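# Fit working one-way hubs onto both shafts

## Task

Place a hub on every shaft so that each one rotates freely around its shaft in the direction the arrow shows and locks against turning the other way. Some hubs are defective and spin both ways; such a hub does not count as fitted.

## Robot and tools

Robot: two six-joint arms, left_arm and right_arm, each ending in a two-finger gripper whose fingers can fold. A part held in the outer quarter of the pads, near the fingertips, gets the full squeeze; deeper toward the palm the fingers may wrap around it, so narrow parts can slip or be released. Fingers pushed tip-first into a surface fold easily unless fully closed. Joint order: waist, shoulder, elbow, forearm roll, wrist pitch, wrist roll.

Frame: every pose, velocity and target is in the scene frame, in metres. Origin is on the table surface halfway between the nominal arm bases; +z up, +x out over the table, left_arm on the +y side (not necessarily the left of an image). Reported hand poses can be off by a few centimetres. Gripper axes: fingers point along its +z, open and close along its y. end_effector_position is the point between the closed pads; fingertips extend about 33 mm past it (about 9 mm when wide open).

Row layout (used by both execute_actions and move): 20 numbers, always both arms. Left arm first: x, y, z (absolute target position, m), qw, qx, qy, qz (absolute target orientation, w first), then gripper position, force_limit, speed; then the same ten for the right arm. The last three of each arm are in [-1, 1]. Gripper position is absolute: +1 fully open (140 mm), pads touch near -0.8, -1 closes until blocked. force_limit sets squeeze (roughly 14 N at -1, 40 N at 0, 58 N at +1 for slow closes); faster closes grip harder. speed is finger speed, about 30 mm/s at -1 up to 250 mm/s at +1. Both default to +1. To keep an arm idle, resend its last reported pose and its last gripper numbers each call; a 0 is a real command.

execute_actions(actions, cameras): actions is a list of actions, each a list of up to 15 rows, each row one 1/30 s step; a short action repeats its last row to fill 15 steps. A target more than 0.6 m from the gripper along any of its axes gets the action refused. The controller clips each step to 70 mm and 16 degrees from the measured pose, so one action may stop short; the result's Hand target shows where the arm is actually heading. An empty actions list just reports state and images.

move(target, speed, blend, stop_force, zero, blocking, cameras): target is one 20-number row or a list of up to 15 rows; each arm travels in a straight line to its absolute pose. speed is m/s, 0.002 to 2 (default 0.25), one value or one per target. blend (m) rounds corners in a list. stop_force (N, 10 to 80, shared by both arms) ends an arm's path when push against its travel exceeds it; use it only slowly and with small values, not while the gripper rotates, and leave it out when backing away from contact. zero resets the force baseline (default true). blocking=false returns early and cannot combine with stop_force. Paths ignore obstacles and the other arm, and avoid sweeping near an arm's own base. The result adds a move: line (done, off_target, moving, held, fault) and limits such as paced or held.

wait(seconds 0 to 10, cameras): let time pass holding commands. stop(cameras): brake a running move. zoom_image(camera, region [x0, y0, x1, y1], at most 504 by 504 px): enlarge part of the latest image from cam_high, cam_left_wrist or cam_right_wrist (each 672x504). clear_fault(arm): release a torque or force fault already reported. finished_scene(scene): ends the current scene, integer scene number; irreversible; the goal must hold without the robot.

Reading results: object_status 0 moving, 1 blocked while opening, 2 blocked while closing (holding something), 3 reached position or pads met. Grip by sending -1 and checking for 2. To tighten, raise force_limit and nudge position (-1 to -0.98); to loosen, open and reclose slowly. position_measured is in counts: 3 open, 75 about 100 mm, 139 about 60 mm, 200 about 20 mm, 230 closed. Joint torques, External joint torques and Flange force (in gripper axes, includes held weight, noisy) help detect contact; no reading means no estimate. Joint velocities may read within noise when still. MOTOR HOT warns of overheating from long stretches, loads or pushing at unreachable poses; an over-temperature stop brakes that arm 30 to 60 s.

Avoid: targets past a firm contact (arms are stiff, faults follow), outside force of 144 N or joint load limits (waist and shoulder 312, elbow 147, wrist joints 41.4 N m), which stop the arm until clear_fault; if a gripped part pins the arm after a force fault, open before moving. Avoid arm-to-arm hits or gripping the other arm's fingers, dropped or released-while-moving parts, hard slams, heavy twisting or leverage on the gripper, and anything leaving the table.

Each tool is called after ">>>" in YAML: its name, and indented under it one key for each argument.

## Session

>>> execute_actions:
  actions: []

Scene clock: 0.00 s.
left_arm: end_effector_position=(+0.6720, +0.4221, +0.2299) position_measured=3 object_status=3 end_effector_quat_wxyz=(-0.251, +0.598, +0.548, +0.528) | right_arm: end_effector_position=(+0.2039, -0.0548, +0.1358) position_measured=3 object_status=3 end_effector_quat_wxyz=(-0.009, +0.953, +0.296, -0.062)
Joint positions: left_arm=[-0.6 0.418 1.911 1.151 1.542 -1.095] | right_arm=[1.018 0.173 1.959 0.107 1.094 1.925]
Joint velocities: within noise
Joint torques (N m): no reading
External joint torques (N m): no reading
Flange force (N): no reading
Hand target: left_arm +0.6720, +0.4221, +0.2299; -0.251, +0.598, +0.548, +0.528 | right_arm +0.2039, -0.0548, +0.1358; -0.009, +0.953, +0.296, -0.062
Tool commands: left_gripper/position=+1.0 left_gripper/force_limit=+1.0 left_gripper/speed=+1.0 right_gripper/position=+1.0 right_gripper/force_limit=+1.0 right_gripper/speed=+1.0

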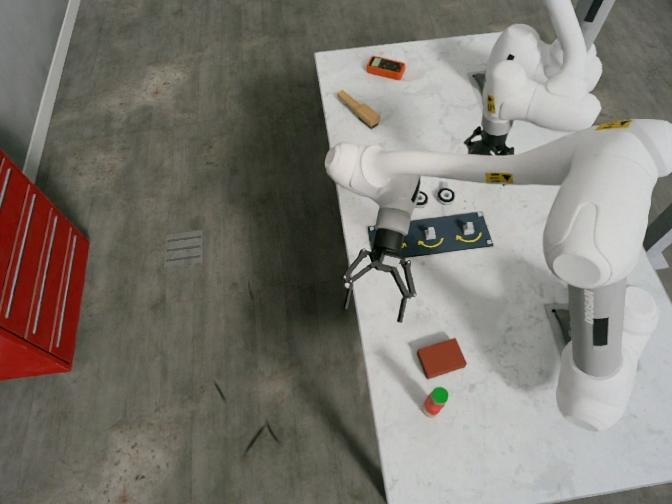

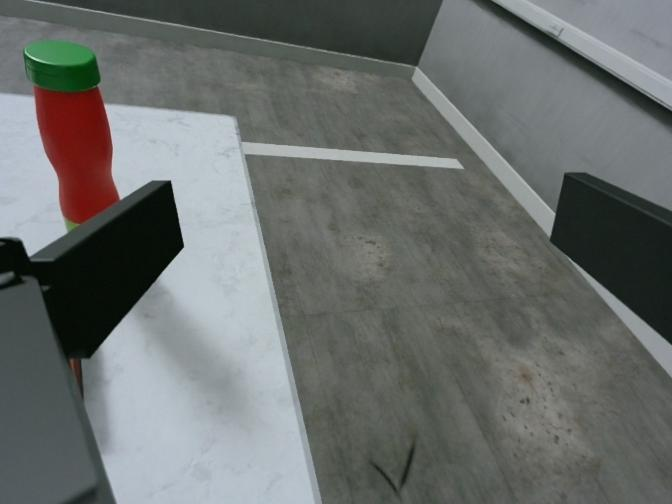

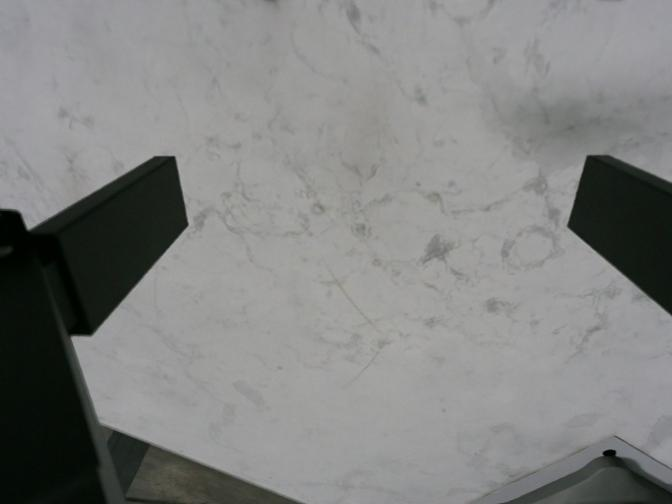

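>>> move:
  target:
    - [0.66,0.43,0.38,-0.251,0.598,0.548,0.528,1,-1,-1,0.22,-0.05,0.28,-0.009,0.953,0.296,-0.062,1,-1,-1]
    - [0.40,0.60,0.32,0.074,0.952,-0.296,-0.015,1,-1,-1,0.36,-0.05,0.30,0,0.7071,-0.7071,0,0.08,-0.05,-1]
  speed: 0.3
  cameras: ["cam_high","cam_right_wrist"]

Scene clock: 20.20 s.
left_arm: end_effector_position=(+0.4000, +0.6000, +0.3200) position_measured=3 object_status=3 end_effector_quat_wxyz=(+0.074, +0.952, -0.296, -0.015) | right_arm: end_effector_position=(+0.3600, -0.0500, +0.3000) position_measured=119 object_status=0 end_effector_quat_wxyz=(+0.000, +0.707, -0.707, +0.000)
Joint positions: left_arm=[0.305 -0.188 1.962 -0.111 1.471 2.434] | right_arm=[0.865 0.161 1.648 0 1.332 3.997]
Joint torques (N m): left_arm=[-1.72 -21.53 -41.89 3.66 0.58 -0.3] | right_arm=[-3.01 -59.57 -38.26 3.59 -0.39 0.42]
External joint torques (N m): left_arm=[1.82 0.39 1.8 0.15 -0.33 0.3] | right_arm=[3.14 2.42 -2.41 0.57 0.41 -0.42]
Flange force (N): left_arm=[-4.7 -2.4 3.2] | right_arm=[-9.4 -2.0 -3.2]
Hand target: left_arm +0.4000, +0.6000, +0.3200; +0.074, +0.952, -0.296, -0.015 | right_arm +0.3600, -0.0500, +0.3000; +0.000, +0.707, -0.707, +0.000
Off the commanded pose: left_arm 0.000 m, 0 deg | right_arm 0.000 m, 0 deg.
move: done
Images, in order (width x height): cam_high 672x504, cam_right_wrist 672x504.

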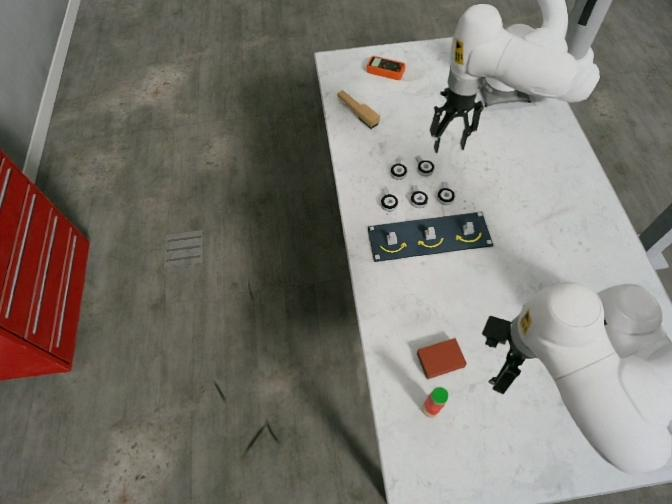

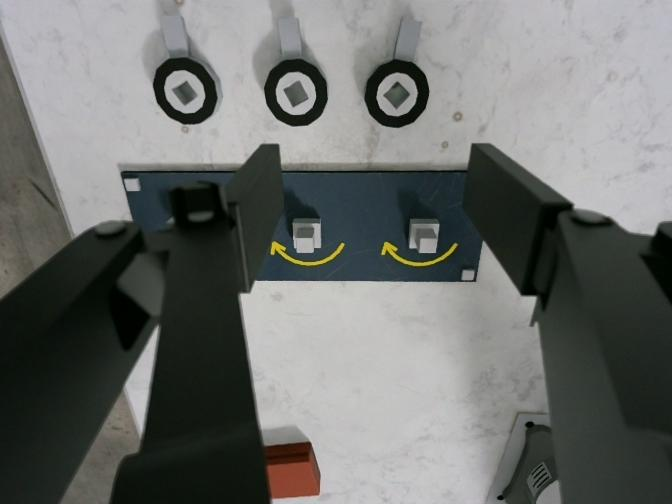

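>>> zoom_image:
  camera: "cam_high"
  region: [350, 150, 510, 270]

>>> move:
  target: [0.40,0.60,0.32,0.074,0.952,-0.296,-0.015,1,-1,-1,0.45,-0.05,0.30,0,0.7071,-0.7071,0,0.08,-0.05,-1]
  cameras: ["cam_right_wrist"]

Scaled by 3.150 from the camera's 672x504 image, which has a finer 960x720 frame.

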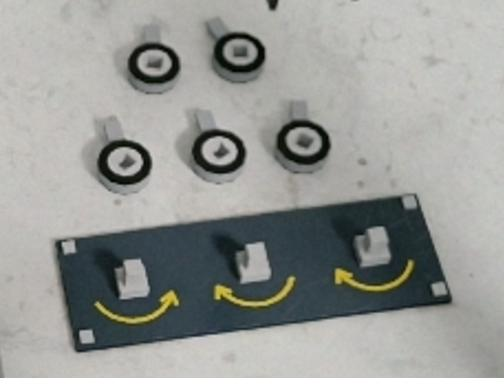

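Scene clock: 29.53 s.
left_arm: end_effector_position=(+0.4000, +0.6000, +0.3200) position_measured=3 object_status=3 end_effector_quat_wxyz=(+0.074, +0.952, -0.296, -0.015) | right_arm: end_effector_position=(+0.4499, -0.0500, +0.3000) position_measured=119 object_status=3 end_effector_quat_wxyz=(+0.000, +0.707, -0.707, +0.000)
Joint positions: left_arm=[0.305 -0.188 1.962 -0.111 1.471 2.434] | right_arm=[0.769 0.254 1.534 0 1.354 3.901]
Joint torques (N m): left_arm=[-1.36 -21.58 -41.67 3.69 0.59 -0.3] | right_arm=[-3.11 -68.77 -39.04 3.67 -0.03 0.29]
External joint torques (N m): left_arm=[1.53 -0.02 1.45 0.14 -0.34 0.31] | right_arm=[3.56 1.89 -1.76 0.51 0.06 -0.29]
Flange force (N): left_arm=[-4.3 -1.7 2.6] | right_arm=[-8.1 -1.3 -1.9]
Hand target: left_arm +0.4000, +0.6000, +0.3200; +0.074, +0.952, -0.296, -0.015 | right_arm +0.4500, -0.0500, +0.3000; +0.000, +0.707, -0.707, +0.000
Off the commanded pose: left_arm 0.000 m, 0 deg | right_arm 0.000 m, 0 deg.
move: done
Images, in order (width x height): cam_right_wrist 672x504.

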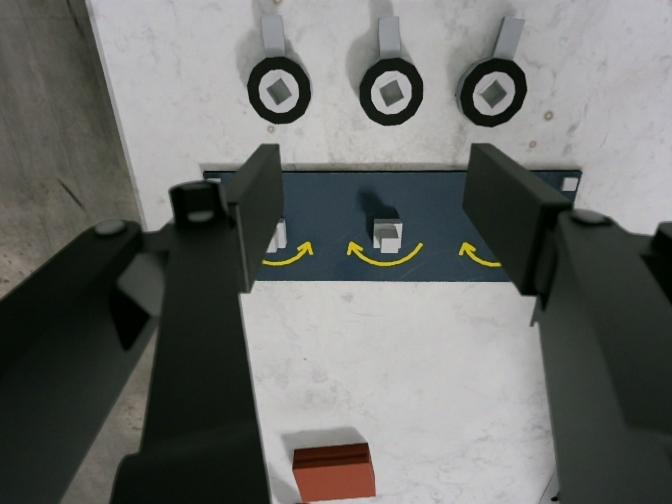

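>>> move:
  target: [0.40,0.60,0.32,0.074,0.952,-0.296,-0.015,1,-1,-1,0.4227,-0.055,0.15,0,0.7071,-0.7071,0,0.08,-0.05,-1]
  cameras: ["cam_right_wrist"]

>>> zoom_image:
  camera: "cam_right_wrist"
  region: [290, 60, 490, 210]

Scene clock: 42.23 s.
left_arm: end_effector_position=(+0.4000, +0.6000, +0.3200) position_measured=3 object_status=3 end_effector_quat_wxyz=(+0.074, +0.952, -0.296, -0.015) | right_arm: end_effector_position=(+0.4227, -0.0550, +0.1501) position_measured=119 object_status=3 end_effector_quat_wxyz=(+0.000, +0.707, -0.707, +0.000)
Joint positions: left_arm=[0.305 -0.188 1.962 -0.111 1.471 2.434] | right_arm=[0.791 0.303 1.754 0 1.084 3.923]
Joint torques (N m): left_arm=[-1.74 -21 -41.76 3.6 0.52 -0.3] | right_arm=[-3.1 -70.33 -35.37 3.24 -0.54 0.51]
External joint torques (N m): left_arm=[1.92 -0.4 1.61 0.22 -0.27 0.31] | right_arm=[3.36 2.43 -1.67 0.55 0.56 -0.51]
Flange force (N): left_arm=[-5.5 -1.6 2.6] | right_arm=[-8.3 -1.9 -0.7]
Hand target: left_arm +0.4000, +0.6000, +0.3200; +0.074, +0.952, -0.296, -0.015 | right_arm +0.4227, -0.0550, +0.1500; +0.000, +0.707, -0.707, +0.000
Off the commanded pose: left_arm 0.000 m, 0 deg | right_arm 0.000 m, 0 deg.
move: done
Images, in order (width x height): cam_right_wrist 672x504.

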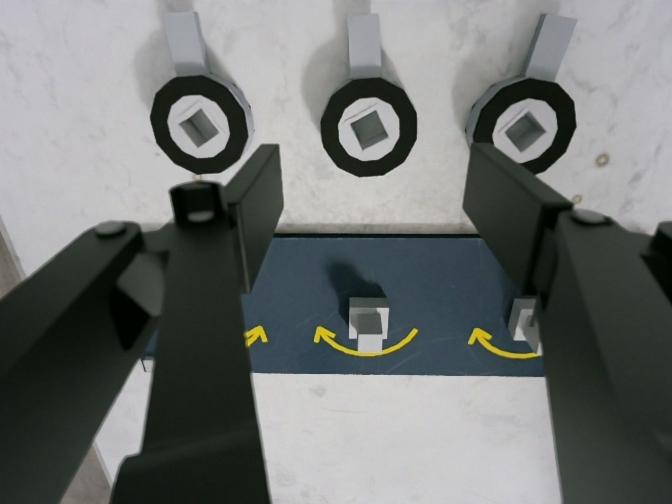

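Scaled by 2.520 from the camera's 672x504 image, which has a finer 960x720 frame.

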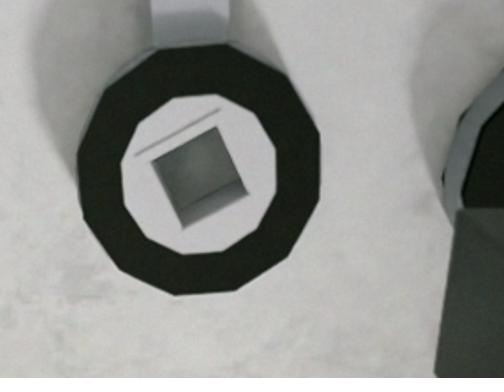

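>>> move:
  target:
    - [0.40,0.60,0.32,0.074,0.952,-0.296,-0.015,1,-1,-1,0.4217,-0.0535,0.12,0,0.7071,-0.7071,0,0.08,-0.05,-1]
    - [0.40,0.60,0.32,0.074,0.952,-0.296,-0.015,1,-1,-1,0.4217,-0.0535,0.034,0,0.7071,-0.7071,0,0.08,-0.05,-1]
    - [0.40,0.60,0.32,0.074,0.952,-0.296,-0.015,1,-1,-1,0.4217,-0.0535,0.034,0,0.7071,-0.7071,0,-1,-0.05,-1]
  speed: 0.15

>>> wait:
  seconds: 0.6

>>> move:
  target:
    - [0.40,0.60,0.32,0.074,0.952,-0.296,-0.015,1,-1,-1,0.4217,-0.0535,0.034,0,0.7071,-0.7071,0,-1,-0.05,-1]
    - [0.40,0.60,0.32,0.074,0.952,-0.296,-0.015,1,-1,-1,0.4217,-0.0535,0.13,0,0.7071,-0.7071,0,-1,-0.05,-1]
    - [0.40,0.60,0.32,0.074,0.952,-0.296,-0.015,1,-1,-1,0.4166,0.0913,0.13,0,0.5336,-0.8457,0,-1,-0.05,-1]
    - [0.40,0.60,0.32,0.074,0.952,-0.296,-0.015,1,-1,-1,0.4166,0.0913,0.084,0,0.5336,-0.8457,0,-1,-0.05,-1]
  speed: [0.05,0.15,0.25,0.1]
  cameras: ["cam_right_wrist"]

>>> zoom_image:
  camera: "cam_right_wrist"
  region: [330, 140, 420, 240]

Scene clock: 78.23 s.
left_arm: end_effector_position=(+0.4000, +0.6000, +0.3200) position_measured=3 object_status=3 end_effector_quat_wxyz=(+0.074, +0.952, -0.296, -0.015) | right_arm: end_effector_position=(+0.4217, -0.0535, +0.0340) position_measured=138 object_status=0 end_effector_quat_wxyz=(+0.000, +0.707, -0.707, +0.000)
Joint positions: left_arm=[0.305 -0.188 1.962 -0.111 1.471 2.434] | right_arm=[0.793 0.411 1.847 0 0.884 3.926]
Joint torques (N m): left_arm=[-1.51 -21.95 -41.99 3.61 0.57 -0.28] | right_arm=[-3.11 -70 -27.18 2.79 -0.85 0.5]
External joint torques (N m): left_arm=[1.66 0.71 1.83 0.21 -0.32 0.29] | right_arm=[3.37 -3.58 -5.13 0.51 0.88 -0.5]
Flange force (N): left_arm=[-4.1 -2.6 3.3] | right_arm=[-7.8 -1.4 -8.6]
Hand target: left_arm +0.4000, +0.6000, +0.3200; +0.074, +0.952, -0.296, -0.015 | right_arm +0.4217, -0.0535, +0.0340; +0.000, +0.707, -0.707, +0.000
Off the commanded pose: left_arm 0.000 m, 0 deg | right_arm 0.000 m, 0 deg.
move: done

Scene clock: 78.83 s.
left_arm: end_effector_position=(+0.4000, +0.6000, +0.3200) position_measured=3 object_status=3 end_effector_quat_wxyz=(+0.074, +0.952, -0.296, -0.015) | right_arm: end_effector_position=(+0.4217, -0.0535, +0.0340) position_measured=138 object_status=2 end_effector_quat_wxyz=(+0.000, +0.707, -0.707, +0.000)
Joint positions: left_arm=[0.305 -0.188 1.962 -0.111 1.471 2.434] | right_arm=[0.793 0.411 1.847 0 0.884 3.926]
Joint torques (N m): left_arm=[-1.68 -21.57 -41.98 3.65 0.47 -0.29] | right_arm=[-2.45 -70.47 -27.58 2.75 -0.84 0.5]
External joint torques (N m): left_arm=[1.85 0.03 1.72 0.18 -0.23 0.29] | right_arm=[2.92 -3.13 -4.78 0.56 0.87 -0.5]
Flange force (N): left_arm=[-5.0 -2.0 2.8] | right_arm=[-7.2 -1.8 -7.9]
Hand target: left_arm +0.4000, +0.6000, +0.3200; +0.074, +0.952, -0.296, -0.015 | right_arm +0.4217, -0.0535, +0.0340; +0.000, +0.707, -0.707, +0.000
Tool commands: left_gripper/position=+1.0 left_gripper/force_limit=-1.0 left_gripper/speed=-1.0 right_gripper/position=-1.0 right_gripper/force_limit=-0.05 right_gripper/speed=-1.0
Off the commanded pose: left_arm 0.000 m, 0 deg | right_arm 0.000 m, 0 deg.
wait: 0.60 s; at rest by 0.17 s

Scene clock: 81.37 s.
left_arm: end_effector_position=(+0.4000, +0.6000, +0.3200) position_measured=3 object_status=3 end_effector_quat_wxyz=(+0.074, +0.952, -0.296, -0.015) | right_arm: end_effector_position=(+0.4166, +0.0913, +0.0841) position_measured=138 object_status=2 end_effector_quat_wxyz=(+0.000, -0.534, +0.846, +0.000)
Joint positions: left_arm=[0.305 -0.188 1.962 -0.111 1.471 2.434] | right_arm=[0.929 0.513 1.575 0 1.054 4.506]
Joint torques (N m): left_arm=[-1.35 -22.04 -41.76 3.78 0.61 -0.3] | right_arm=[-2.86 -92.51 -34.7 3.14 -0.33 0.51]
External joint torques (N m): left_arm=[1.53 0.55 1.6 0.04 -0.35 0.31] | right_arm=[3.32 5.25 -1.74 0.61 0.37 -0.51]
Flange force (N): left_arm=[-3.8 -2.4 3.0] | right_arm=[-12.2 1.6 2.3]
Hand target: left_arm +0.4000, +0.6000, +0.3200; +0.074, +0.952, -0.296, -0.015 | right_arm +0.4166, +0.0913, +0.0840; +0.000, -0.534, +0.846, +0.000
Off the commanded pose: left_arm 0.000 m, 0 deg | right_arm 0.000 m, 0 deg.
move: done
Images, in order (width x height): cam_right_wrist 672x504.

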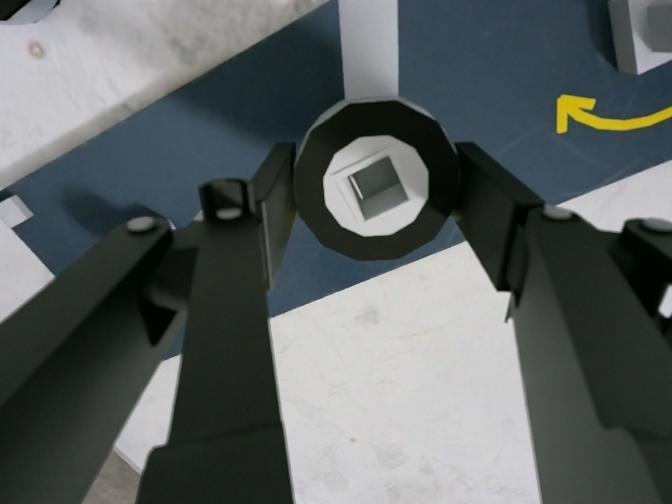

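Scaled by 5.040 from the camera's 672x504 image, which has a finer 960x720 frame.

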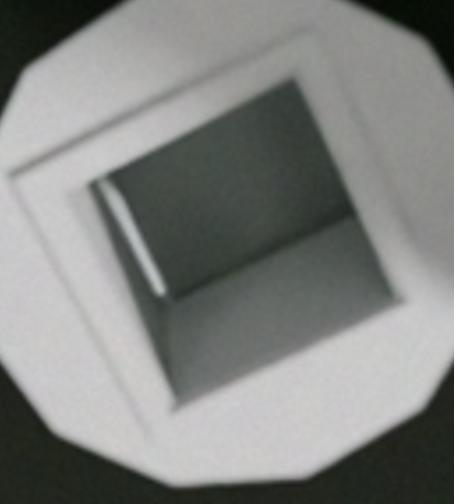

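>>> move:
  target: [0.40,0.60,0.32,0.074,0.952,-0.296,-0.015,1,-1,-1,0.4166,0.0931,0.0835,0,0.5336,-0.8457,0,-1,-0.05,-1]
  speed: 0.03
  cameras: ["cam_right_wrist"]

>>> zoom_image:
  camera: "cam_right_wrist"
  region: [330, 140, 420, 240]

Scene clock: 111.43 s.
left_arm: end_effector_position=(+0.4000, +0.6000, +0.3200) position_measured=3 object_status=3 end_effector_quat_wxyz=(+0.074, +0.952, -0.296, -0.015) | right_arm: end_effector_position=(+0.4166, +0.0931, +0.0835) position_measured=138 object_status=2 end_effector_quat_wxyz=(+0.000, -0.534, +0.846, +0.000)
Joint positions: left_arm=[0.305 -0.188 1.962 -0.111 1.471 2.434] | right_arm=[0.93 0.515 1.572 0 1.054 4.507]
Joint torques (N m): left_arm=[-1.4 -21.81 -41.87 3.69 0.57 -0.28] | right_arm=[-3.17 -91.73 -35.25 3.1 -0.33 0.41]
External joint torques (N m): left_arm=[1.56 0.43 1.69 0.13 -0.33 0.29] | right_arm=[3.31 4.38 -1.18 0.65 0.37 -0.41]
Flange force (N): left_arm=[-4.1 -2.2 3.1] | right_arm=[-9.8 2.1 2.0]
Hand target: left_arm +0.4000, +0.6000, +0.3200; +0.074, +0.952, -0.296, -0.015 | right_arm +0.4166, +0.0931, +0.0835; +0.000, -0.534, +0.846, +0.000
Off the commanded pose: left_arm 0.000 m, 0 deg | right_arm 0.000 m, 0 deg.
move: done
Images, in order (width x height): cam_right_wrist 672x504.

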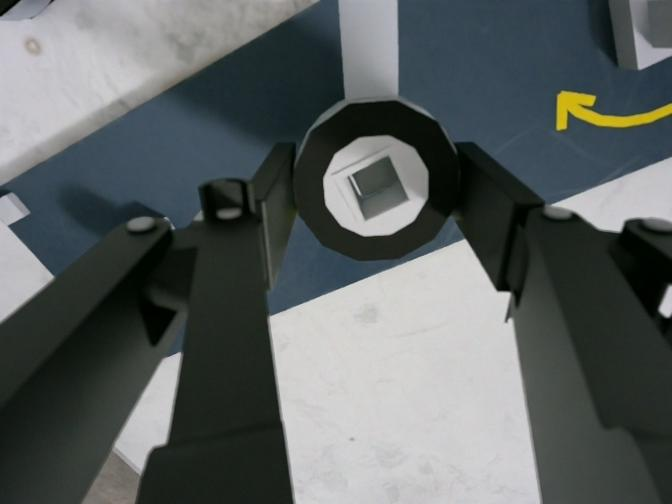

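Scaled by 5.040 from the camera's 672x504 image, which has a finer 960x720 frame.

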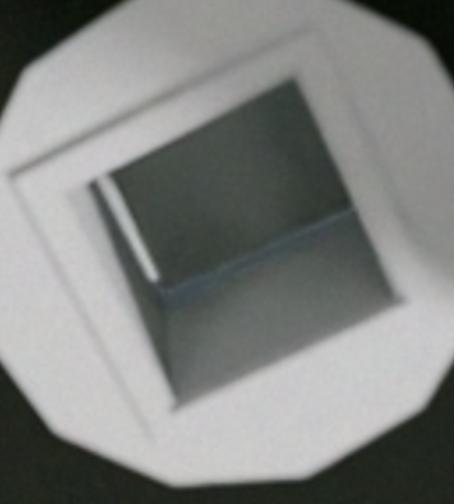

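>>> move:
  target: [0.40,0.60,0.32,0.074,0.952,-0.296,-0.015,1,-1,-1,0.4166,0.0937,0.0820,0,0.5336,-0.8457,0,-1,-0.05,-1]
  speed: 0.03

>>> move:
  target: [0.40,0.60,0.32,0.074,0.952,-0.296,-0.015,1,-1,-1,0.4166,0.0937,0.074,0,0.5336,-0.8457,0,-1,-0.05,-1]
  speed: 0.02
  stop_force: 12
  cameras: ["cam_right_wrist"]

>>> zoom_image:
  camera: "cam_right_wrist"
  region: [330, 140, 420, 240]

Scene clock: 121.50 s.
left_arm: end_effector_position=(+0.4000, +0.6000, +0.3200) position_measured=3 object_status=3 end_effector_quat_wxyz=(+0.074, +0.952, -0.296, -0.015) | right_arm: end_effector_position=(+0.4166, +0.0937, +0.0820) position_measured=138 object_status=2 end_effector_quat_wxyz=(+0.000, -0.534, +0.846, +0.000)
Joint positions: left_arm=[0.305 -0.188 1.962 -0.111 1.471 2.434] | right_arm=[0.93 0.517 1.572 0 1.053 4.508]
Joint torques (N m): left_arm=[-1.66 -21.96 -41.97 3.69 0.51 -0.26] | right_arm=[-2.86 -92.18 -35.39 3.16 -0.31 0.53]
External joint torques (N m): left_arm=[1.74 0.91 1.87 0.12 -0.26 0.27] | right_arm=[3.13 4.79 -0.97 0.57 0.34 -0.53]
Flange force (N): left_arm=[-4.0 -2.9 3.3] | right_arm=[-9.8 1.7 2.6]
Hand target: left_arm +0.4000, +0.6000, +0.3200; +0.074, +0.952, -0.296, -0.015 | right_arm +0.4166, +0.0937, +0.0820; +0.000, -0.534, +0.846, +0.000
Off the commanded pose: left_arm 0.000 m, 0 deg | right_arm 0.000 m, 0 deg.
move: done

Scene clock: 122.77 s.
left_arm: end_effector_position=(+0.4000, +0.6000, +0.3200) position_measured=3 object_status=3 end_effector_quat_wxyz=(+0.074, +0.952, -0.296, -0.015) | right_arm: end_effector_position=(+0.4166, +0.0937, +0.0740) position_measured=138 object_status=2 end_effector_quat_wxyz=(+0.000, -0.534, +0.846, +0.000)
Joint positions: left_arm=[0.305 -0.188 1.962 -0.111 1.471 2.434] | right_arm=[0.93 0.524 1.578 0 1.04 4.508]
Joint torques (N m): left_arm=[-1.47 -21.65 -42.28 3.73 0.66 -0.22] | right_arm=[-5.63 -91.47 -33.44 2.1 0.46 0.59]
External joint torques (N m): left_arm=[1.53 0.94 2.3 0.07 -0.41 0.22] | right_arm=[5.99 3.8 -2.64 1.62 -0.42 -0.59]
Flange force (N): left_arm=[-3.8 -2.2 4.4] | right_arm=[-12.2 4.9 1.8]
Hand target: left_arm +0.4000, +0.6000, +0.3200; +0.074, +0.952, -0.296, -0.015 | right_arm +0.4166, +0.0937, +0.0740; +0.000, -0.534, +0.846, +0.000
Off the commanded pose: left_arm 0.000 m, 0 deg | right_arm 0.000 m, 0 deg.
move: done
Images, in order (width x height): cam_right_wrist 672x504.

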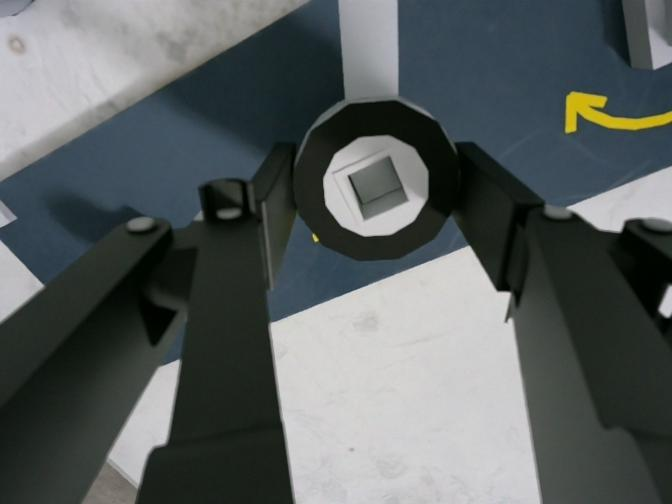

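Scaled by 5.040 from the camera's 672x504 image, which has a finer 960x720 frame.

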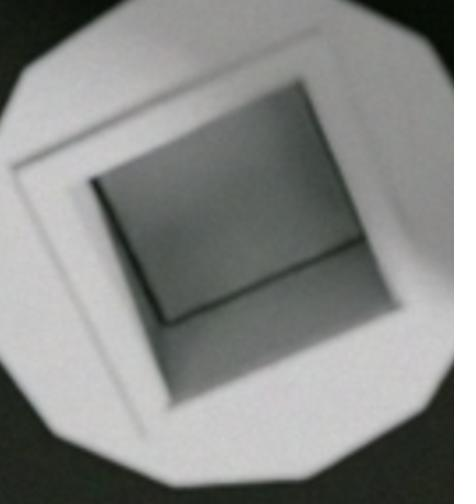

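>>> move:
  target: [0.40,0.60,0.32,0.074,0.952,-0.296,-0.015,1,-1,-1,0.4166,0.0938,0.046,0,0.5336,-0.8457,0,-1,-0.05,-1]
  speed: 0.03
  stop_force: 15

>>> move:
  target:
    - [0.40,0.60,0.32,0.074,0.952,-0.296,-0.015,1,-1,-1,0.4166,0.0938,0.0545,0,0.5336,-0.8457,0,-1,-0.05,-1]
    - [0.40,0.60,0.32,0.074,0.952,-0.296,-0.015,1,-1,-1,0.4167,0.0941,0.0545,0,0.4423,-0.8969,0,-1,-0.05,-1]
  speed: 0.1
  cameras: ["cam_right_wrist"]

>>> move:
  target: [0.40,0.60,0.32,0.074,0.952,-0.296,-0.015,1,-1,-1,0.4166,0.0938,0.0545,0,0.5336,-0.8457,0,-1,-0.05,-1]
  speed: 0.1
  cameras: ["cam_right_wrist"]

Scene clock: 140.70 s.
left_arm: end_effector_position=(+0.4000, +0.6000, +0.3200) position_measured=3 object_status=3 end_effector_quat_wxyz=(+0.074, +0.952, -0.296, -0.015) | right_arm: end_effector_position=(+0.4167, +0.0938, +0.0555) position_measured=138 object_status=2 end_effector_quat_wxyz=(+0.000, -0.534, +0.846, +0.000)
Joint positions: left_arm=[0.305 -0.188 1.962 -0.111 1.471 2.434] | right_arm=[0.93 0.539 1.591 0 1.012 4.508]
Joint torques (N m): left_arm=[-1.25 -21.46 -42.05 3.63 0.55 -0.21] | right_arm=[-5.11 -86.62 -29.98 2.21 0.05 0.52]
External joint torques (N m): left_arm=[1.38 0.37 1.91 0.19 -0.3 0.22] | right_arm=[5.47 -1.91 -5.51 1.44 -0.01 -0.52]
Flange force (N): left_arm=[-3.9 -1.5 3.5] | right_arm=[-11.1 4.5 -5.4]
Hand target: left_arm +0.4000, +0.6000, +0.3200; +0.074, +0.952, -0.296, -0.015 | right_arm +0.4167, +0.0938, +0.0555; +0.000, -0.534, +0.846, +0.000
Off the commanded pose: left_arm 0.000 m, 0 deg | right_arm 0.009 m, 0 deg.
move: contact (right_arm)

Scene clock: 142.20 s.
left_arm: end_effector_position=(+0.4000, +0.6000, +0.3200) position_measured=3 object_status=3 end_effector_quat_wxyz=(+0.074, +0.952, -0.296, -0.015) | right_arm: end_effector_position=(+0.4168, +0.0940, +0.0545) position_measured=138 object_status=2 end_effector_quat_wxyz=(+0.000, -0.442, +0.897, +0.000)
Joint positions: left_arm=[0.305 -0.188 1.962 -0.111 1.471 2.434] | right_arm=[0.93 0.54 1.591 0 1.01 4.717]
Joint torques (N m): left_arm=[-1.43 -21.72 -41.87 3.65 0.53 -0.29] | right_arm=[-2.32 -79.05 -29.77 3.59 -2.56 0.81]
External joint torques (N m): left_arm=[1.51 0.73 1.81 0.16 -0.29 0.3] | right_arm=[2.67 -9.57 -5.66 0.05 2.6 -0.81]
Flange force (N): left_arm=[-3.8 -2.4 3.3] | right_arm=[-2.2 2.4 -16.0]
Hand target: left_arm +0.4000, +0.6000, +0.3200; +0.074, +0.952, -0.296, -0.015 | right_arm +0.4167, +0.0941, +0.0545; +0.000, -0.442, +0.897, +0.000
Off the commanded pose: left_arm 0.000 m, 0 deg | right_arm 0.000 m, 0 deg.
move: done
Images, in order (width x height): cam_right_wrist 672x504.

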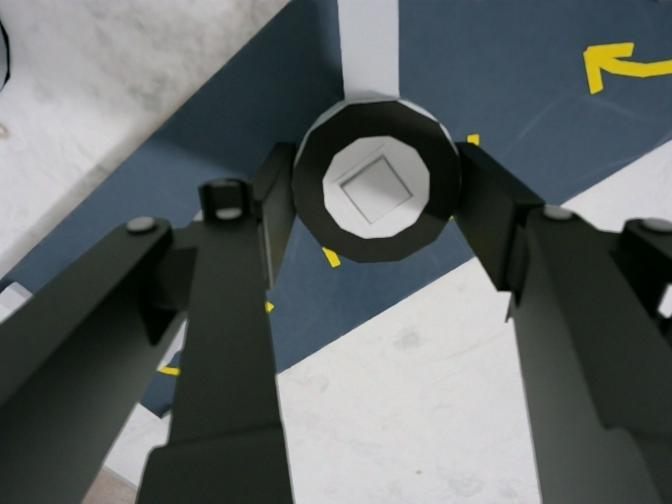

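Scene clock: 143.67 s.
left_arm: end_effector_position=(+0.4000, +0.6000, +0.3200) position_measured=3 object_status=3 end_effector_quat_wxyz=(+0.074, +0.952, -0.296, -0.015) | right_arm: end_effector_position=(+0.4165, +0.0938, +0.0545) position_measured=138 object_status=2 end_effector_quat_wxyz=(+0.000, -0.534, +0.846, +0.000)
Joint positions: left_arm=[0.305 -0.188 1.962 -0.111 1.471 2.434] | right_arm=[0.931 0.54 1.591 0 1.01 4.508]
Joint torques (N m): left_arm=[-1.14 -21.17 -42.18 3.71 0.58 -0.26] | right_arm=[-2.18 -90.42 -32.55 2.66 -0.21 0.04]
External joint torques (N m): left_arm=[1.28 -0.04 2.1 0.1 -0.33 0.27] | right_arm=[2.29 1.87 -2.92 0.98 0.24 -0.04]
Flange force (N): left_arm=[-4.3 -0.7 3.8] | right_arm=[-9.9 1.3 -0.7]
Hand target: left_arm +0.4000, +0.6000, +0.3200; +0.074, +0.952, -0.296, -0.015 | right_arm +0.4166, +0.0938, +0.0545; +0.000, -0.534, +0.846, +0.000
Off the commanded pose: left_arm 0.000 m, 0 deg | right_arm 0.000 m, 0 deg.
move: done
Images, in order (width x height): cam_right_wrist 672x504.

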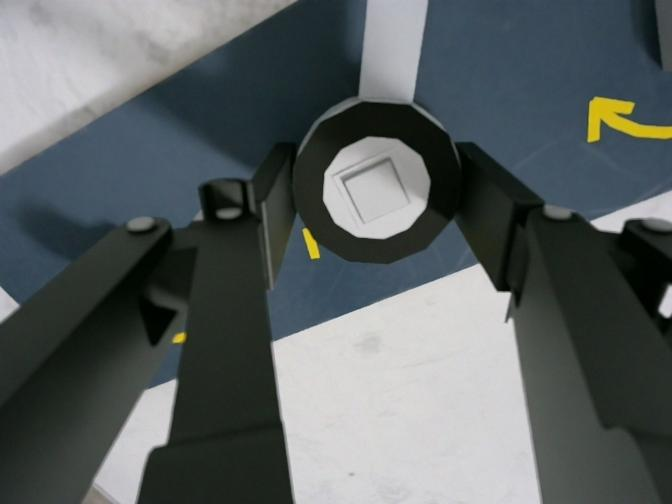

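>>> move:
  target:
    - [0.40,0.60,0.32,0.074,0.952,-0.296,-0.015,1,-1,-1,0.4166,0.0938,0.0545,0,0.5336,-0.8457,0,0.08,-0.05,-1]
    - [0.40,0.60,0.32,0.074,0.952,-0.296,-0.015,1,-1,-1,0.4166,0.0938,0.14,0,0.5336,-0.8457,0,0.08,-0.05,-1]
    - [0.40,0.60,0.32,0.074,0.952,-0.296,-0.015,1,-1,-1,0.327,-0.055,0.15,0,0.7071,-0.7071,0,0.08,-0.05,-1]
  speed: [0.05,0.1,0.25]
  cameras: ["cam_right_wrist"]

>>> zoom_image:
  camera: "cam_right_wrist"
  region: [290, 60, 490, 210]

Scene clock: 160.43 s.
left_arm: end_effector_position=(+0.4000, +0.6000, +0.3200) position_measured=3 object_status=3 end_effector_quat_wxyz=(+0.074, +0.952, -0.296, -0.015) | right_arm: end_effector_position=(+0.3270, -0.0550, +0.1500) position_measured=119 object_status=3 end_effector_quat_wxyz=(+0.000, +0.707, -0.707, +0.000)
Joint positions: left_arm=[0.305 -0.188 1.962 -0.111 1.471 2.434] | right_arm=[0.9 0.215 1.871 0 1.055 4.033]
Joint torques (N m): left_arm=[-1.85 -21.42 -41.81 3.66 0.63 -0.33] | right_arm=[-2.87 -60.34 -33.7 3.2 -0.4 0.45]
External joint torques (N m): left_arm=[1.96 0.36 1.71 0.16 -0.39 0.34] | right_arm=[2.93 1.95 -2.75 0.53 0.42 -0.45]
Flange force (N): left_arm=[-4.9 -2.8 3.1] | right_arm=[-9.2 -1.7 -1.9]
Hand target: left_arm +0.4000, +0.6000, +0.3200; +0.074, +0.952, -0.296, -0.015 | right_arm +0.3270, -0.0550, +0.1500; +0.000, +0.707, -0.707, +0.000
Off the commanded pose: left_arm 0.000 m, 0 deg | right_arm 0.000 m, 0 deg.
move: done
Images, in order (width x height): cam_right_wrist 672x504.

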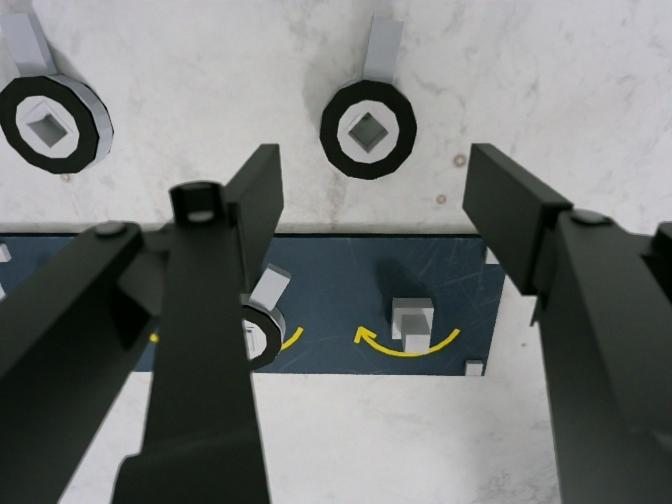

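Scaled by 2.520 from the camera's 672x504 image, which has a finer 960x720 frame.

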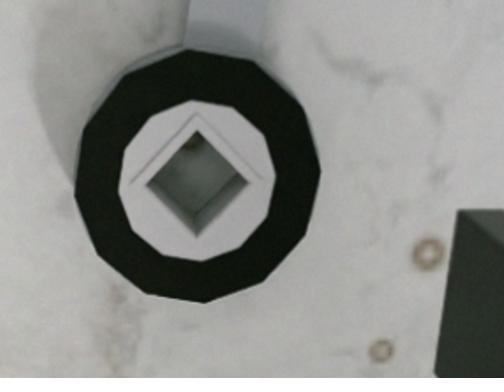

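>>> move:
  target:
    - [0.40,0.60,0.32,0.074,0.952,-0.296,-0.015,1,-1,-1,0.3265,-0.052,0.12,0,0.7071,-0.7071,0,0.08,-0.05,-1]
    - [0.40,0.60,0.32,0.074,0.952,-0.296,-0.015,1,-1,-1,0.3265,-0.052,0.034,0,0.7071,-0.7071,0,0.08,-0.05,-1]
    - [0.40,0.60,0.32,0.074,0.952,-0.296,-0.015,1,-1,-1,0.3265,-0.052,0.034,0,0.7071,-0.7071,0,-1,-0.05,-1]
  speed: 0.15

>>> wait:
  seconds: 0.6

>>> move:
  target:
    - [0.40,0.60,0.32,0.074,0.952,-0.296,-0.015,1,-1,-1,0.3265,-0.052,0.034,0,0.7071,-0.7071,0,-1,-0.05,-1]
    - [0.40,0.60,0.32,0.074,0.952,-0.296,-0.015,1,-1,-1,0.3265,-0.052,0.13,0,0.7071,-0.7071,0,-1,-0.05,-1]
    - [0.40,0.60,0.32,0.074,0.952,-0.296,-0.015,1,-1,-1,0.2872,0.0929,0.13,0,0.3819,-0.9242,0,-1,-0.05,-1]
    - [0.40,0.60,0.32,0.074,0.952,-0.296,-0.015,1,-1,-1,0.2872,0.0929,0.084,0,0.3819,-0.9242,0,-1,-0.05,-1]
  speed: [0.05,0.15,0.25,0.1]
  cameras: ["cam_right_wrist"]

>>> zoom_image:
  camera: "cam_right_wrist"
  region: [330, 140, 420, 240]

Scene clock: 190.17 s.
left_arm: end_effector_position=(+0.4000, +0.6000, +0.3200) position_measured=3 object_status=3 end_effector_quat_wxyz=(+0.074, +0.952, -0.296, -0.015) | right_arm: end_effector_position=(+0.3265, -0.0520, +0.0340) position_measured=138 object_status=0 end_effector_quat_wxyz=(+0.000, +0.707, -0.707, +0.000)
Joint positions: left_arm=[0.305 -0.188 1.962 -0.111 1.471 2.434] | right_arm=[0.904 0.334 1.964 0 0.843 4.036]
Joint torques (N m): left_arm=[-1.08 -21.79 -41.88 3.68 0.55 -0.24] | right_arm=[-2.82 -61.49 -26.13 2.65 -0.99 0.54]
External joint torques (N m): left_arm=[1.21 0.63 1.79 0.13 -0.3 0.25] | right_arm=[3.04 -3.62 -5.16 0.56 1.01 -0.53]
Flange force (N): left_arm=[-3.3 -1.8 3.3] | right_arm=[-7.4 -0.3 -9.5]
Hand target: left_arm +0.4000, +0.6000, +0.3200; +0.074, +0.952, -0.296, -0.015 | right_arm +0.3265, -0.0520, +0.0340; +0.000, +0.707, -0.707, +0.000
Off the commanded pose: left_arm 0.000 m, 0 deg | right_arm 0.000 m, 0 deg.
move: done

Scene clock: 190.77 s.
left_arm: end_effector_position=(+0.4000, +0.6000, +0.3200) position_measured=3 object_status=3 end_effector_quat_wxyz=(+0.074, +0.952, -0.296, -0.015) | right_arm: end_effector_position=(+0.3265, -0.0520, +0.0340) position_measured=138 object_status=2 end_effector_quat_wxyz=(+0.000, +0.707, -0.707, +0.000)
Joint positions: left_arm=[0.305 -0.188 1.962 -0.111 1.471 2.434] | right_arm=[0.904 0.334 1.964 0 0.843 4.036]
Joint torques (N m): left_arm=[-1.53 -22.13 -41.98 3.75 0.69 -0.24] | right_arm=[-2.95 -62.13 -26.25 2.75 -0.99 0.47]
External joint torques (N m): left_arm=[1.68 0.75 1.81 0.07 -0.43 0.25] | right_arm=[3.15 -2.91 -4.95 0.45 1.02 -0.47]
Flange force (N): left_arm=[-3.9 -2.7 3.5] | right_arm=[-8.0 -0.4 -8.5]
Hand target: left_arm +0.4000, +0.6000, +0.3200; +0.074, +0.952, -0.296, -0.015 | right_arm +0.3265, -0.0520, +0.0340; +0.000, +0.707, -0.707, +0.000
Tool commands: left_gripper/position=+1.0 left_gripper/force_limit=-1.0 left_gripper/speed=-1.0 right_gripper/position=-1.0 right_gripper/force_limit=-0.05 right_gripper/speed=-1.0
Off the commanded pose: left_arm 0.000 m, 0 deg | right_arm 0.000 m, 0 deg.
wait: 0.60 s; at rest by 0.17 s

Scene clock: 194.00 s.
left_arm: end_effector_position=(+0.4000, +0.6000, +0.3200) position_measured=3 object_status=3 end_effector_quat_wxyz=(+0.074, +0.952, -0.296, -0.015) | right_arm: end_effector_position=(+0.2872, +0.0929, +0.0841) position_measured=138 object_status=2 end_effector_quat_wxyz=(+0.000, -0.382, +0.924, +0.000)
Joint positions: left_arm=[0.305 -0.188 1.962 -0.111 1.471 2.434] | right_arm=[1.073 0.423 1.717 0 1.002 4.992]
Joint torques (N m): left_arm=[-1.54 -21.75 -42.04 3.64 0.57 -0.32] | right_arm=[-2.74 -82.54 -34.27 3.1 -0.71 0.5]
External joint torques (N m): left_arm=[1.72 0.33 1.89 0.18 -0.33 0.33] | right_arm=[3.05 4.95 -0.99 0.55 0.74 -0.5]
Flange force (N): left_arm=[-4.7 -2.2 3.4] | right_arm=[-8.0 6.4 2.4]
Hand target: left_arm +0.4000, +0.6000, +0.3200; +0.074, +0.952, -0.296, -0.015 | right_arm +0.2872, +0.0929, +0.0840; +0.000, -0.382, +0.924, +0.000
Off the commanded pose: left_arm 0.000 m, 0 deg | right_arm 0.000 m, 0 deg.
move: done
Images, in order (width x height): cam_right_wrist 672x504.

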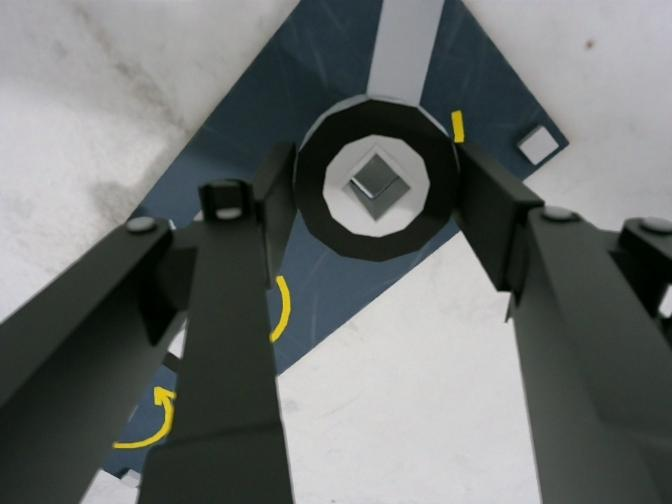

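Scaled by 5.040 from the camera's 672x504 image, which has a finer 960x720 frame.

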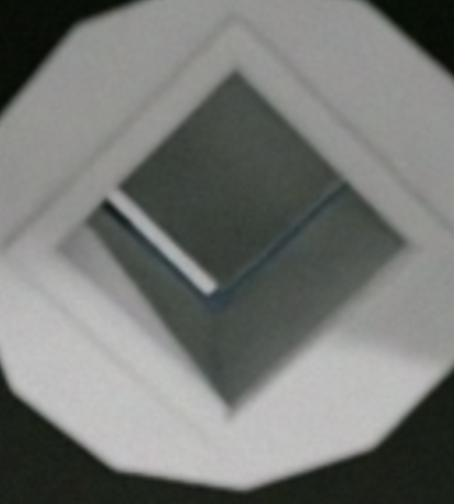

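>>> zoom_image:
  camera: "cam_right_wrist"
  region: [345, 150, 405, 210]

Scaled by 8.400 from the camera's 672x504 image, which has a finer 960x720 frame.

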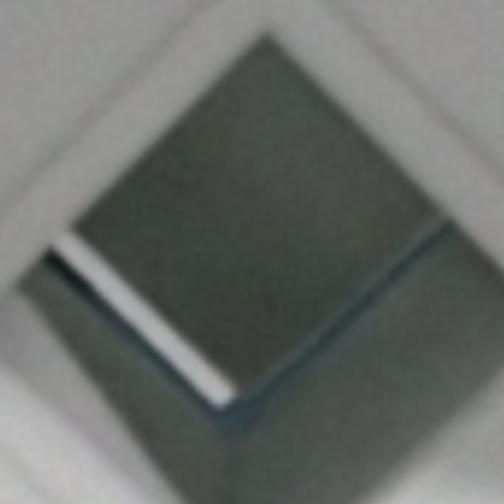

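>>> move:
  target: [0.40,0.60,0.32,0.074,0.952,-0.296,-0.015,1,-1,-1,0.2865,0.0938,0.083,0,0.3730,-0.9278,0,-1,-0.05,-1]
  speed: 0.03
  cameras: ["cam_right_wrist"]

>>> zoom_image:
  camera: "cam_right_wrist"
  region: [345, 150, 405, 210]

Scene clock: 233.17 s.
left_arm: end_effector_position=(+0.4000, +0.6000, +0.3200) position_measured=3 object_status=3 end_effector_quat_wxyz=(+0.074, +0.952, -0.296, -0.015) | right_arm: end_effector_position=(+0.2865, +0.0938, +0.0830) position_measured=138 object_status=2 end_effector_quat_wxyz=(+0.000, -0.373, +0.928, +0.000)
Joint positions: left_arm=[0.305 -0.188 1.962 -0.111 1.471 2.434] | right_arm=[1.074 0.425 1.717 0 1 5.013]
Joint torques (N m): left_arm=[-1.04 -21.53 -42.14 3.69 0.5 -0.3] | right_arm=[-2.65 -82.15 -34.18 3.12 -0.35 0.85]
External joint torques (N m): left_arm=[1.15 0.45 2 0.13 -0.25 0.31] | right_arm=[2.92 4.44 -1.09 0.53 0.37 -0.85]
Flange force (N): left_arm=[-3.7 -1.3 3.6] | right_arm=[-7.3 5.7 2.5]
Hand target: left_arm +0.4000, +0.6000, +0.3200; +0.074, +0.952, -0.296, -0.015 | right_arm +0.2865, +0.0938, +0.0830; +0.000, -0.373, +0.928, +0.000
Off the commanded pose: left_arm 0.000 m, 0 deg | right_arm 0.000 m, 0 deg.
move: done
Images, in order (width x height): cam_right_wrist 672x504.

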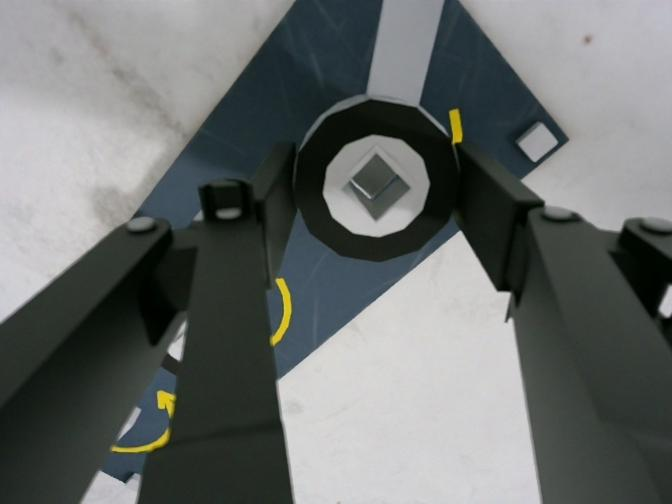

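Scaled by 8.400 from the camera's 672x504 image, which has a finer 960x720 frame.

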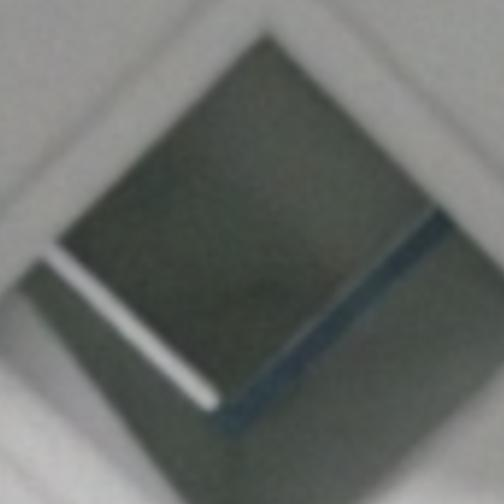

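>>> move:
  target: [0.40,0.60,0.32,0.074,0.952,-0.296,-0.015,1,-1,-1,0.2865,0.0938,0.074,0,0.3730,-0.9278,0,-1,-0.05,-1]
  speed: 0.02
  stop_force: 12
  cameras: ["cam_right_wrist"]

>>> zoom_image:
  camera: "cam_right_wrist"
  region: [345, 150, 405, 210]

Scene clock: 241.97 s.
left_arm: end_effector_position=(+0.4000, +0.6000, +0.3200) position_measured=3 object_status=3 end_effector_quat_wxyz=(+0.074, +0.952, -0.296, -0.015) | right_arm: end_effector_position=(+0.2865, +0.0938, +0.0740) position_measured=138 object_status=2 end_effector_quat_wxyz=(+0.000, -0.373, +0.928, +0.000)
Joint positions: left_arm=[0.305 -0.188 1.962 -0.111 1.471 2.434] | right_arm=[1.074 0.433 1.723 0 0.985 5.013]
Joint torques (N m): left_arm=[-1.71 -21.17 -42.01 3.71 0.56 -0.24] | right_arm=[-3.65 -82.74 -34.01 2.88 -0.47 0.57]
External joint torques (N m): left_arm=[1.88 -0.38 1.78 0.11 -0.31 0.25] | right_arm=[3.9 4.55 -0.91 0.73 0.5 -0.57]
Flange force (N): left_arm=[-5.4 -1.4 3.0] | right_arm=[-6.6 7.3 2.6]
Hand target: left_arm +0.4000, +0.6000, +0.3200; +0.074, +0.952, -0.296, -0.015 | right_arm +0.2865, +0.0938, +0.0740; +0.000, -0.373, +0.928, +0.000
Off the commanded pose: left_arm 0.000 m, 0 deg | right_arm 0.000 m, 0 deg.
move: done
Images, in order (width x height): cam_right_wrist 672x504.

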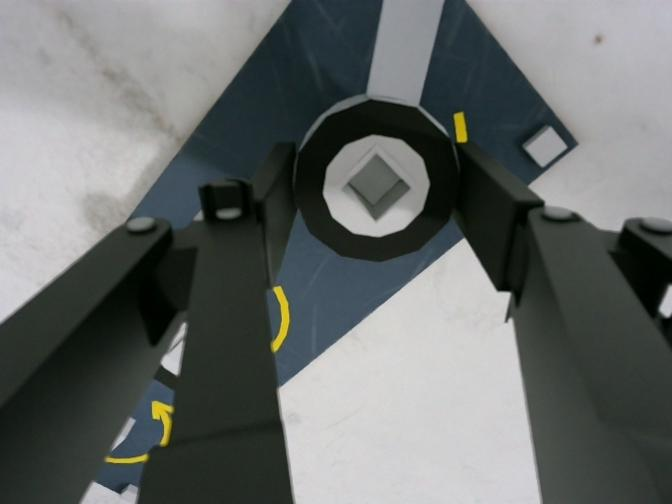

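Scaled by 8.400 from the camera's 672x504 image, which has a finer 960x720 frame.

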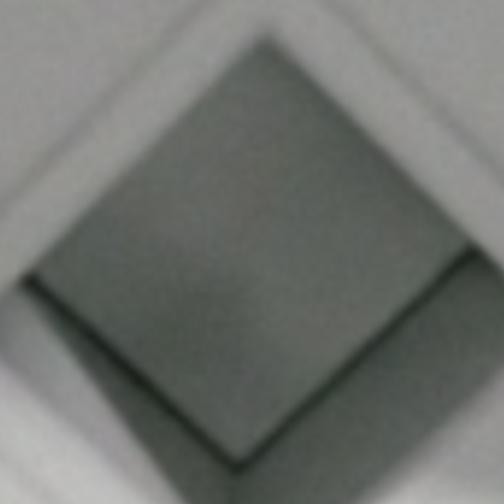

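>>> move:
  target: [0.40,0.60,0.32,0.074,0.952,-0.296,-0.015,1,-1,-1,0.2865,0.0938,0.046,0,0.3730,-0.9278,0,-1,-0.05,-1]
  speed: 0.03
  stop_force: 15
  cameras: ["cam_right_wrist"]

Scene clock: 270.80 s.
left_arm: end_effector_position=(+0.4000, +0.6000, +0.3200) position_measured=3 object_status=3 end_effector_quat_wxyz=(+0.074, +0.952, -0.296, -0.015) | right_arm: end_effector_position=(+0.2865, +0.0938, +0.0554) position_measured=138 object_status=2 end_effector_quat_wxyz=(+0.000, -0.373, +0.928, +0.000)
Joint positions: left_arm=[0.305 -0.188 1.962 -0.111 1.471 2.434] | right_arm=[1.074 0.45 1.737 0 0.955 5.013]
Joint torques (N m): left_arm=[-1.67 -21.94 -41.94 3.67 0.51 -0.19] | right_arm=[-2.93 -78.81 -30.35 2.87 -0.45 0.5]
External joint torques (N m): left_arm=[1.76 0.84 1.8 0.15 -0.26 0.2] | right_arm=[3.43 -0.33 -3.82 0.67 0.48 -0.5]
Flange force (N): left_arm=[-3.9 -2.8 3.2] | right_arm=[-6.4 6.6 -3.7]
Hand target: left_arm +0.4000, +0.6000, +0.3200; +0.074, +0.952, -0.296, -0.015 | right_arm +0.2865, +0.0938, +0.0555; +0.000, -0.373, +0.928, +0.000
Off the commanded pose: left_arm 0.000 m, 0 deg | right_arm 0.009 m, 0 deg.
move: contact (right_arm)
Images, in order (width x height): cam_right_wrist 672x504.

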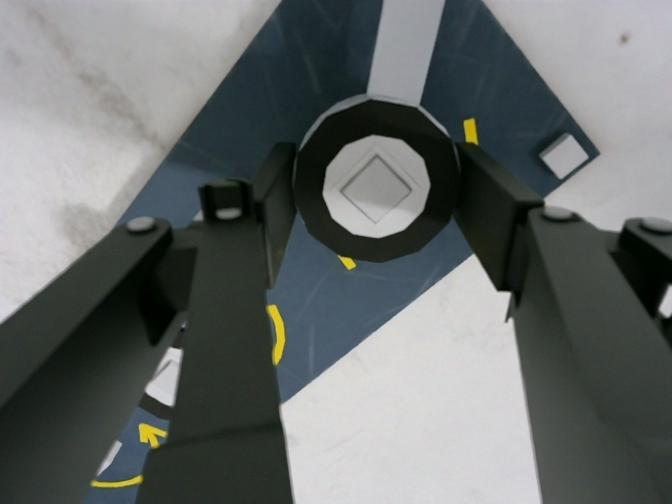

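>>> move:
  target:
    - [0.40,0.60,0.32,0.074,0.952,-0.296,-0.015,1,-1,-1,0.2865,0.0938,0.0550,0,0.3730,-0.9278,0,-1,-0.05,-1]
    - [0.40,0.60,0.32,0.074,0.952,-0.296,-0.015,1,-1,-1,0.2867,0.0941,0.0550,0,0.2740,-0.9617,0,-1,-0.05,-1]
  speed: 0.1
  cameras: ["cam_right_wrist"]

>>> move:
  target: [0.40,0.60,0.32,0.074,0.952,-0.296,-0.015,1,-1,-1,0.2865,0.0938,0.0550,0,0.3730,-0.9278,0,-1,-0.05,-1]
  speed: 0.1
  cameras: ["cam_right_wrist"]

Scene clock: 282.13 s.
left_arm: end_effector_position=(+0.4000, +0.6000, +0.3200) position_measured=3 object_status=3 end_effector_quat_wxyz=(+0.074, +0.952, -0.296, -0.015) | right_arm: end_effector_position=(+0.2868, +0.0941, +0.0550) position_measured=138 object_status=2 end_effector_quat_wxyz=(+0.000, -0.274, +0.962, +0.000)
Joint positions: left_arm=[0.305 -0.188 1.962 -0.111 1.471 2.434] | right_arm=[1.074 0.451 1.736 0 0.955 5.222]
Joint torques (N m): left_arm=[-1.25 -21.81 -41.94 3.65 0.74 -0.25] | right_arm=[2.75 -81.17 -32.13 5.47 -0.77 0.68]
External joint torques (N m): left_arm=[1.43 0.32 1.75 0.18 -0.48 0.25] | right_arm=[-2.35 2.08 -1.99 -1.94 0.8 -0.68]
Flange force (N): left_arm=[-3.9 -1.8 3.5] | right_arm=[-8.5 0.4 -0.7]
Hand target: left_arm +0.4000, +0.6000, +0.3200; +0.074, +0.952, -0.296, -0.015 | right_arm +0.2867, +0.0941, +0.0550; +0.000, -0.274, +0.962, +0.000
Off the commanded pose: left_arm 0.000 m, 0 deg | right_arm 0.000 m, 0 deg.
move: done
Images, in order (width x height): cam_right_wrist 672x504.

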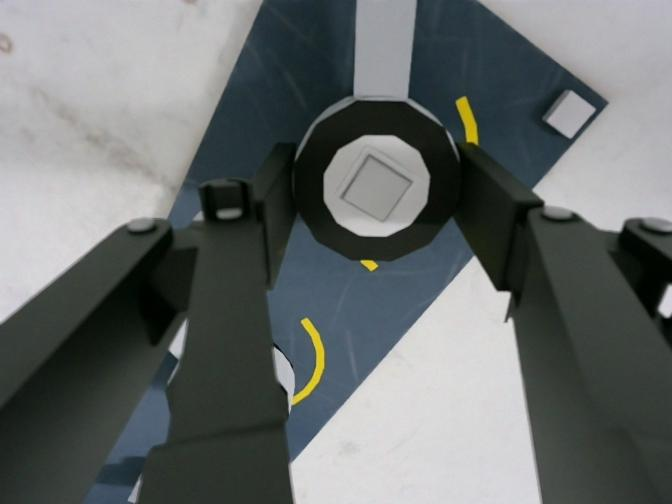

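Scene clock: 283.60 s.
left_arm: end_effector_position=(+0.4000, +0.6000, +0.3200) position_measured=3 object_status=3 end_effector_quat_wxyz=(+0.074, +0.952, -0.296, -0.015) | right_arm: end_effector_position=(+0.2864, +0.0939, +0.0550) position_measured=138 object_status=2 end_effector_quat_wxyz=(+0.000, -0.373, +0.928, +0.000)
Joint positions: left_arm=[0.305 -0.188 1.962 -0.111 1.471 2.434] | right_arm=[1.074 0.45 1.737 0 0.954 5.013]
Joint torques (N m): left_arm=[-1.69 -21.23 -42.06 3.68 0.54 -0.21] | right_arm=[4.12 -82.49 -26.3 5.42 3.4 0.41]
External joint torques (N m): left_arm=[1.81 -0.13 1.84 0.15 -0.29 0.21] | right_arm=[-3.87 3.49 -7.86 -1.89 -3.37 -0.41]
Flange force (N): left_arm=[-5.1 -1.5 3.1] | right_arm=[-19.3 0.7 3.4]
Hand target: left_arm +0.4000, +0.6000, +0.3200; +0.074, +0.952, -0.296, -0.015 | right_arm +0.2865, +0.0938, +0.0550; +0.000, -0.373, +0.928, +0.000
Off the commanded pose: left_arm 0.000 m, 0 deg | right_arm 0.000 m, 0 deg.
move: done
Images, in order (width x height): cam_right_wrist 672x504.

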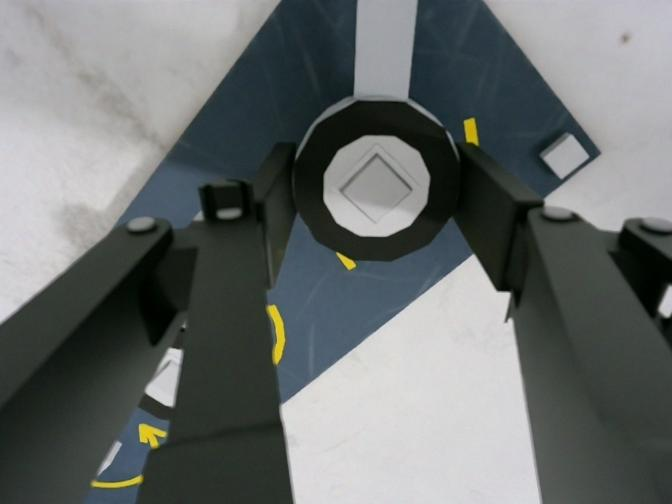

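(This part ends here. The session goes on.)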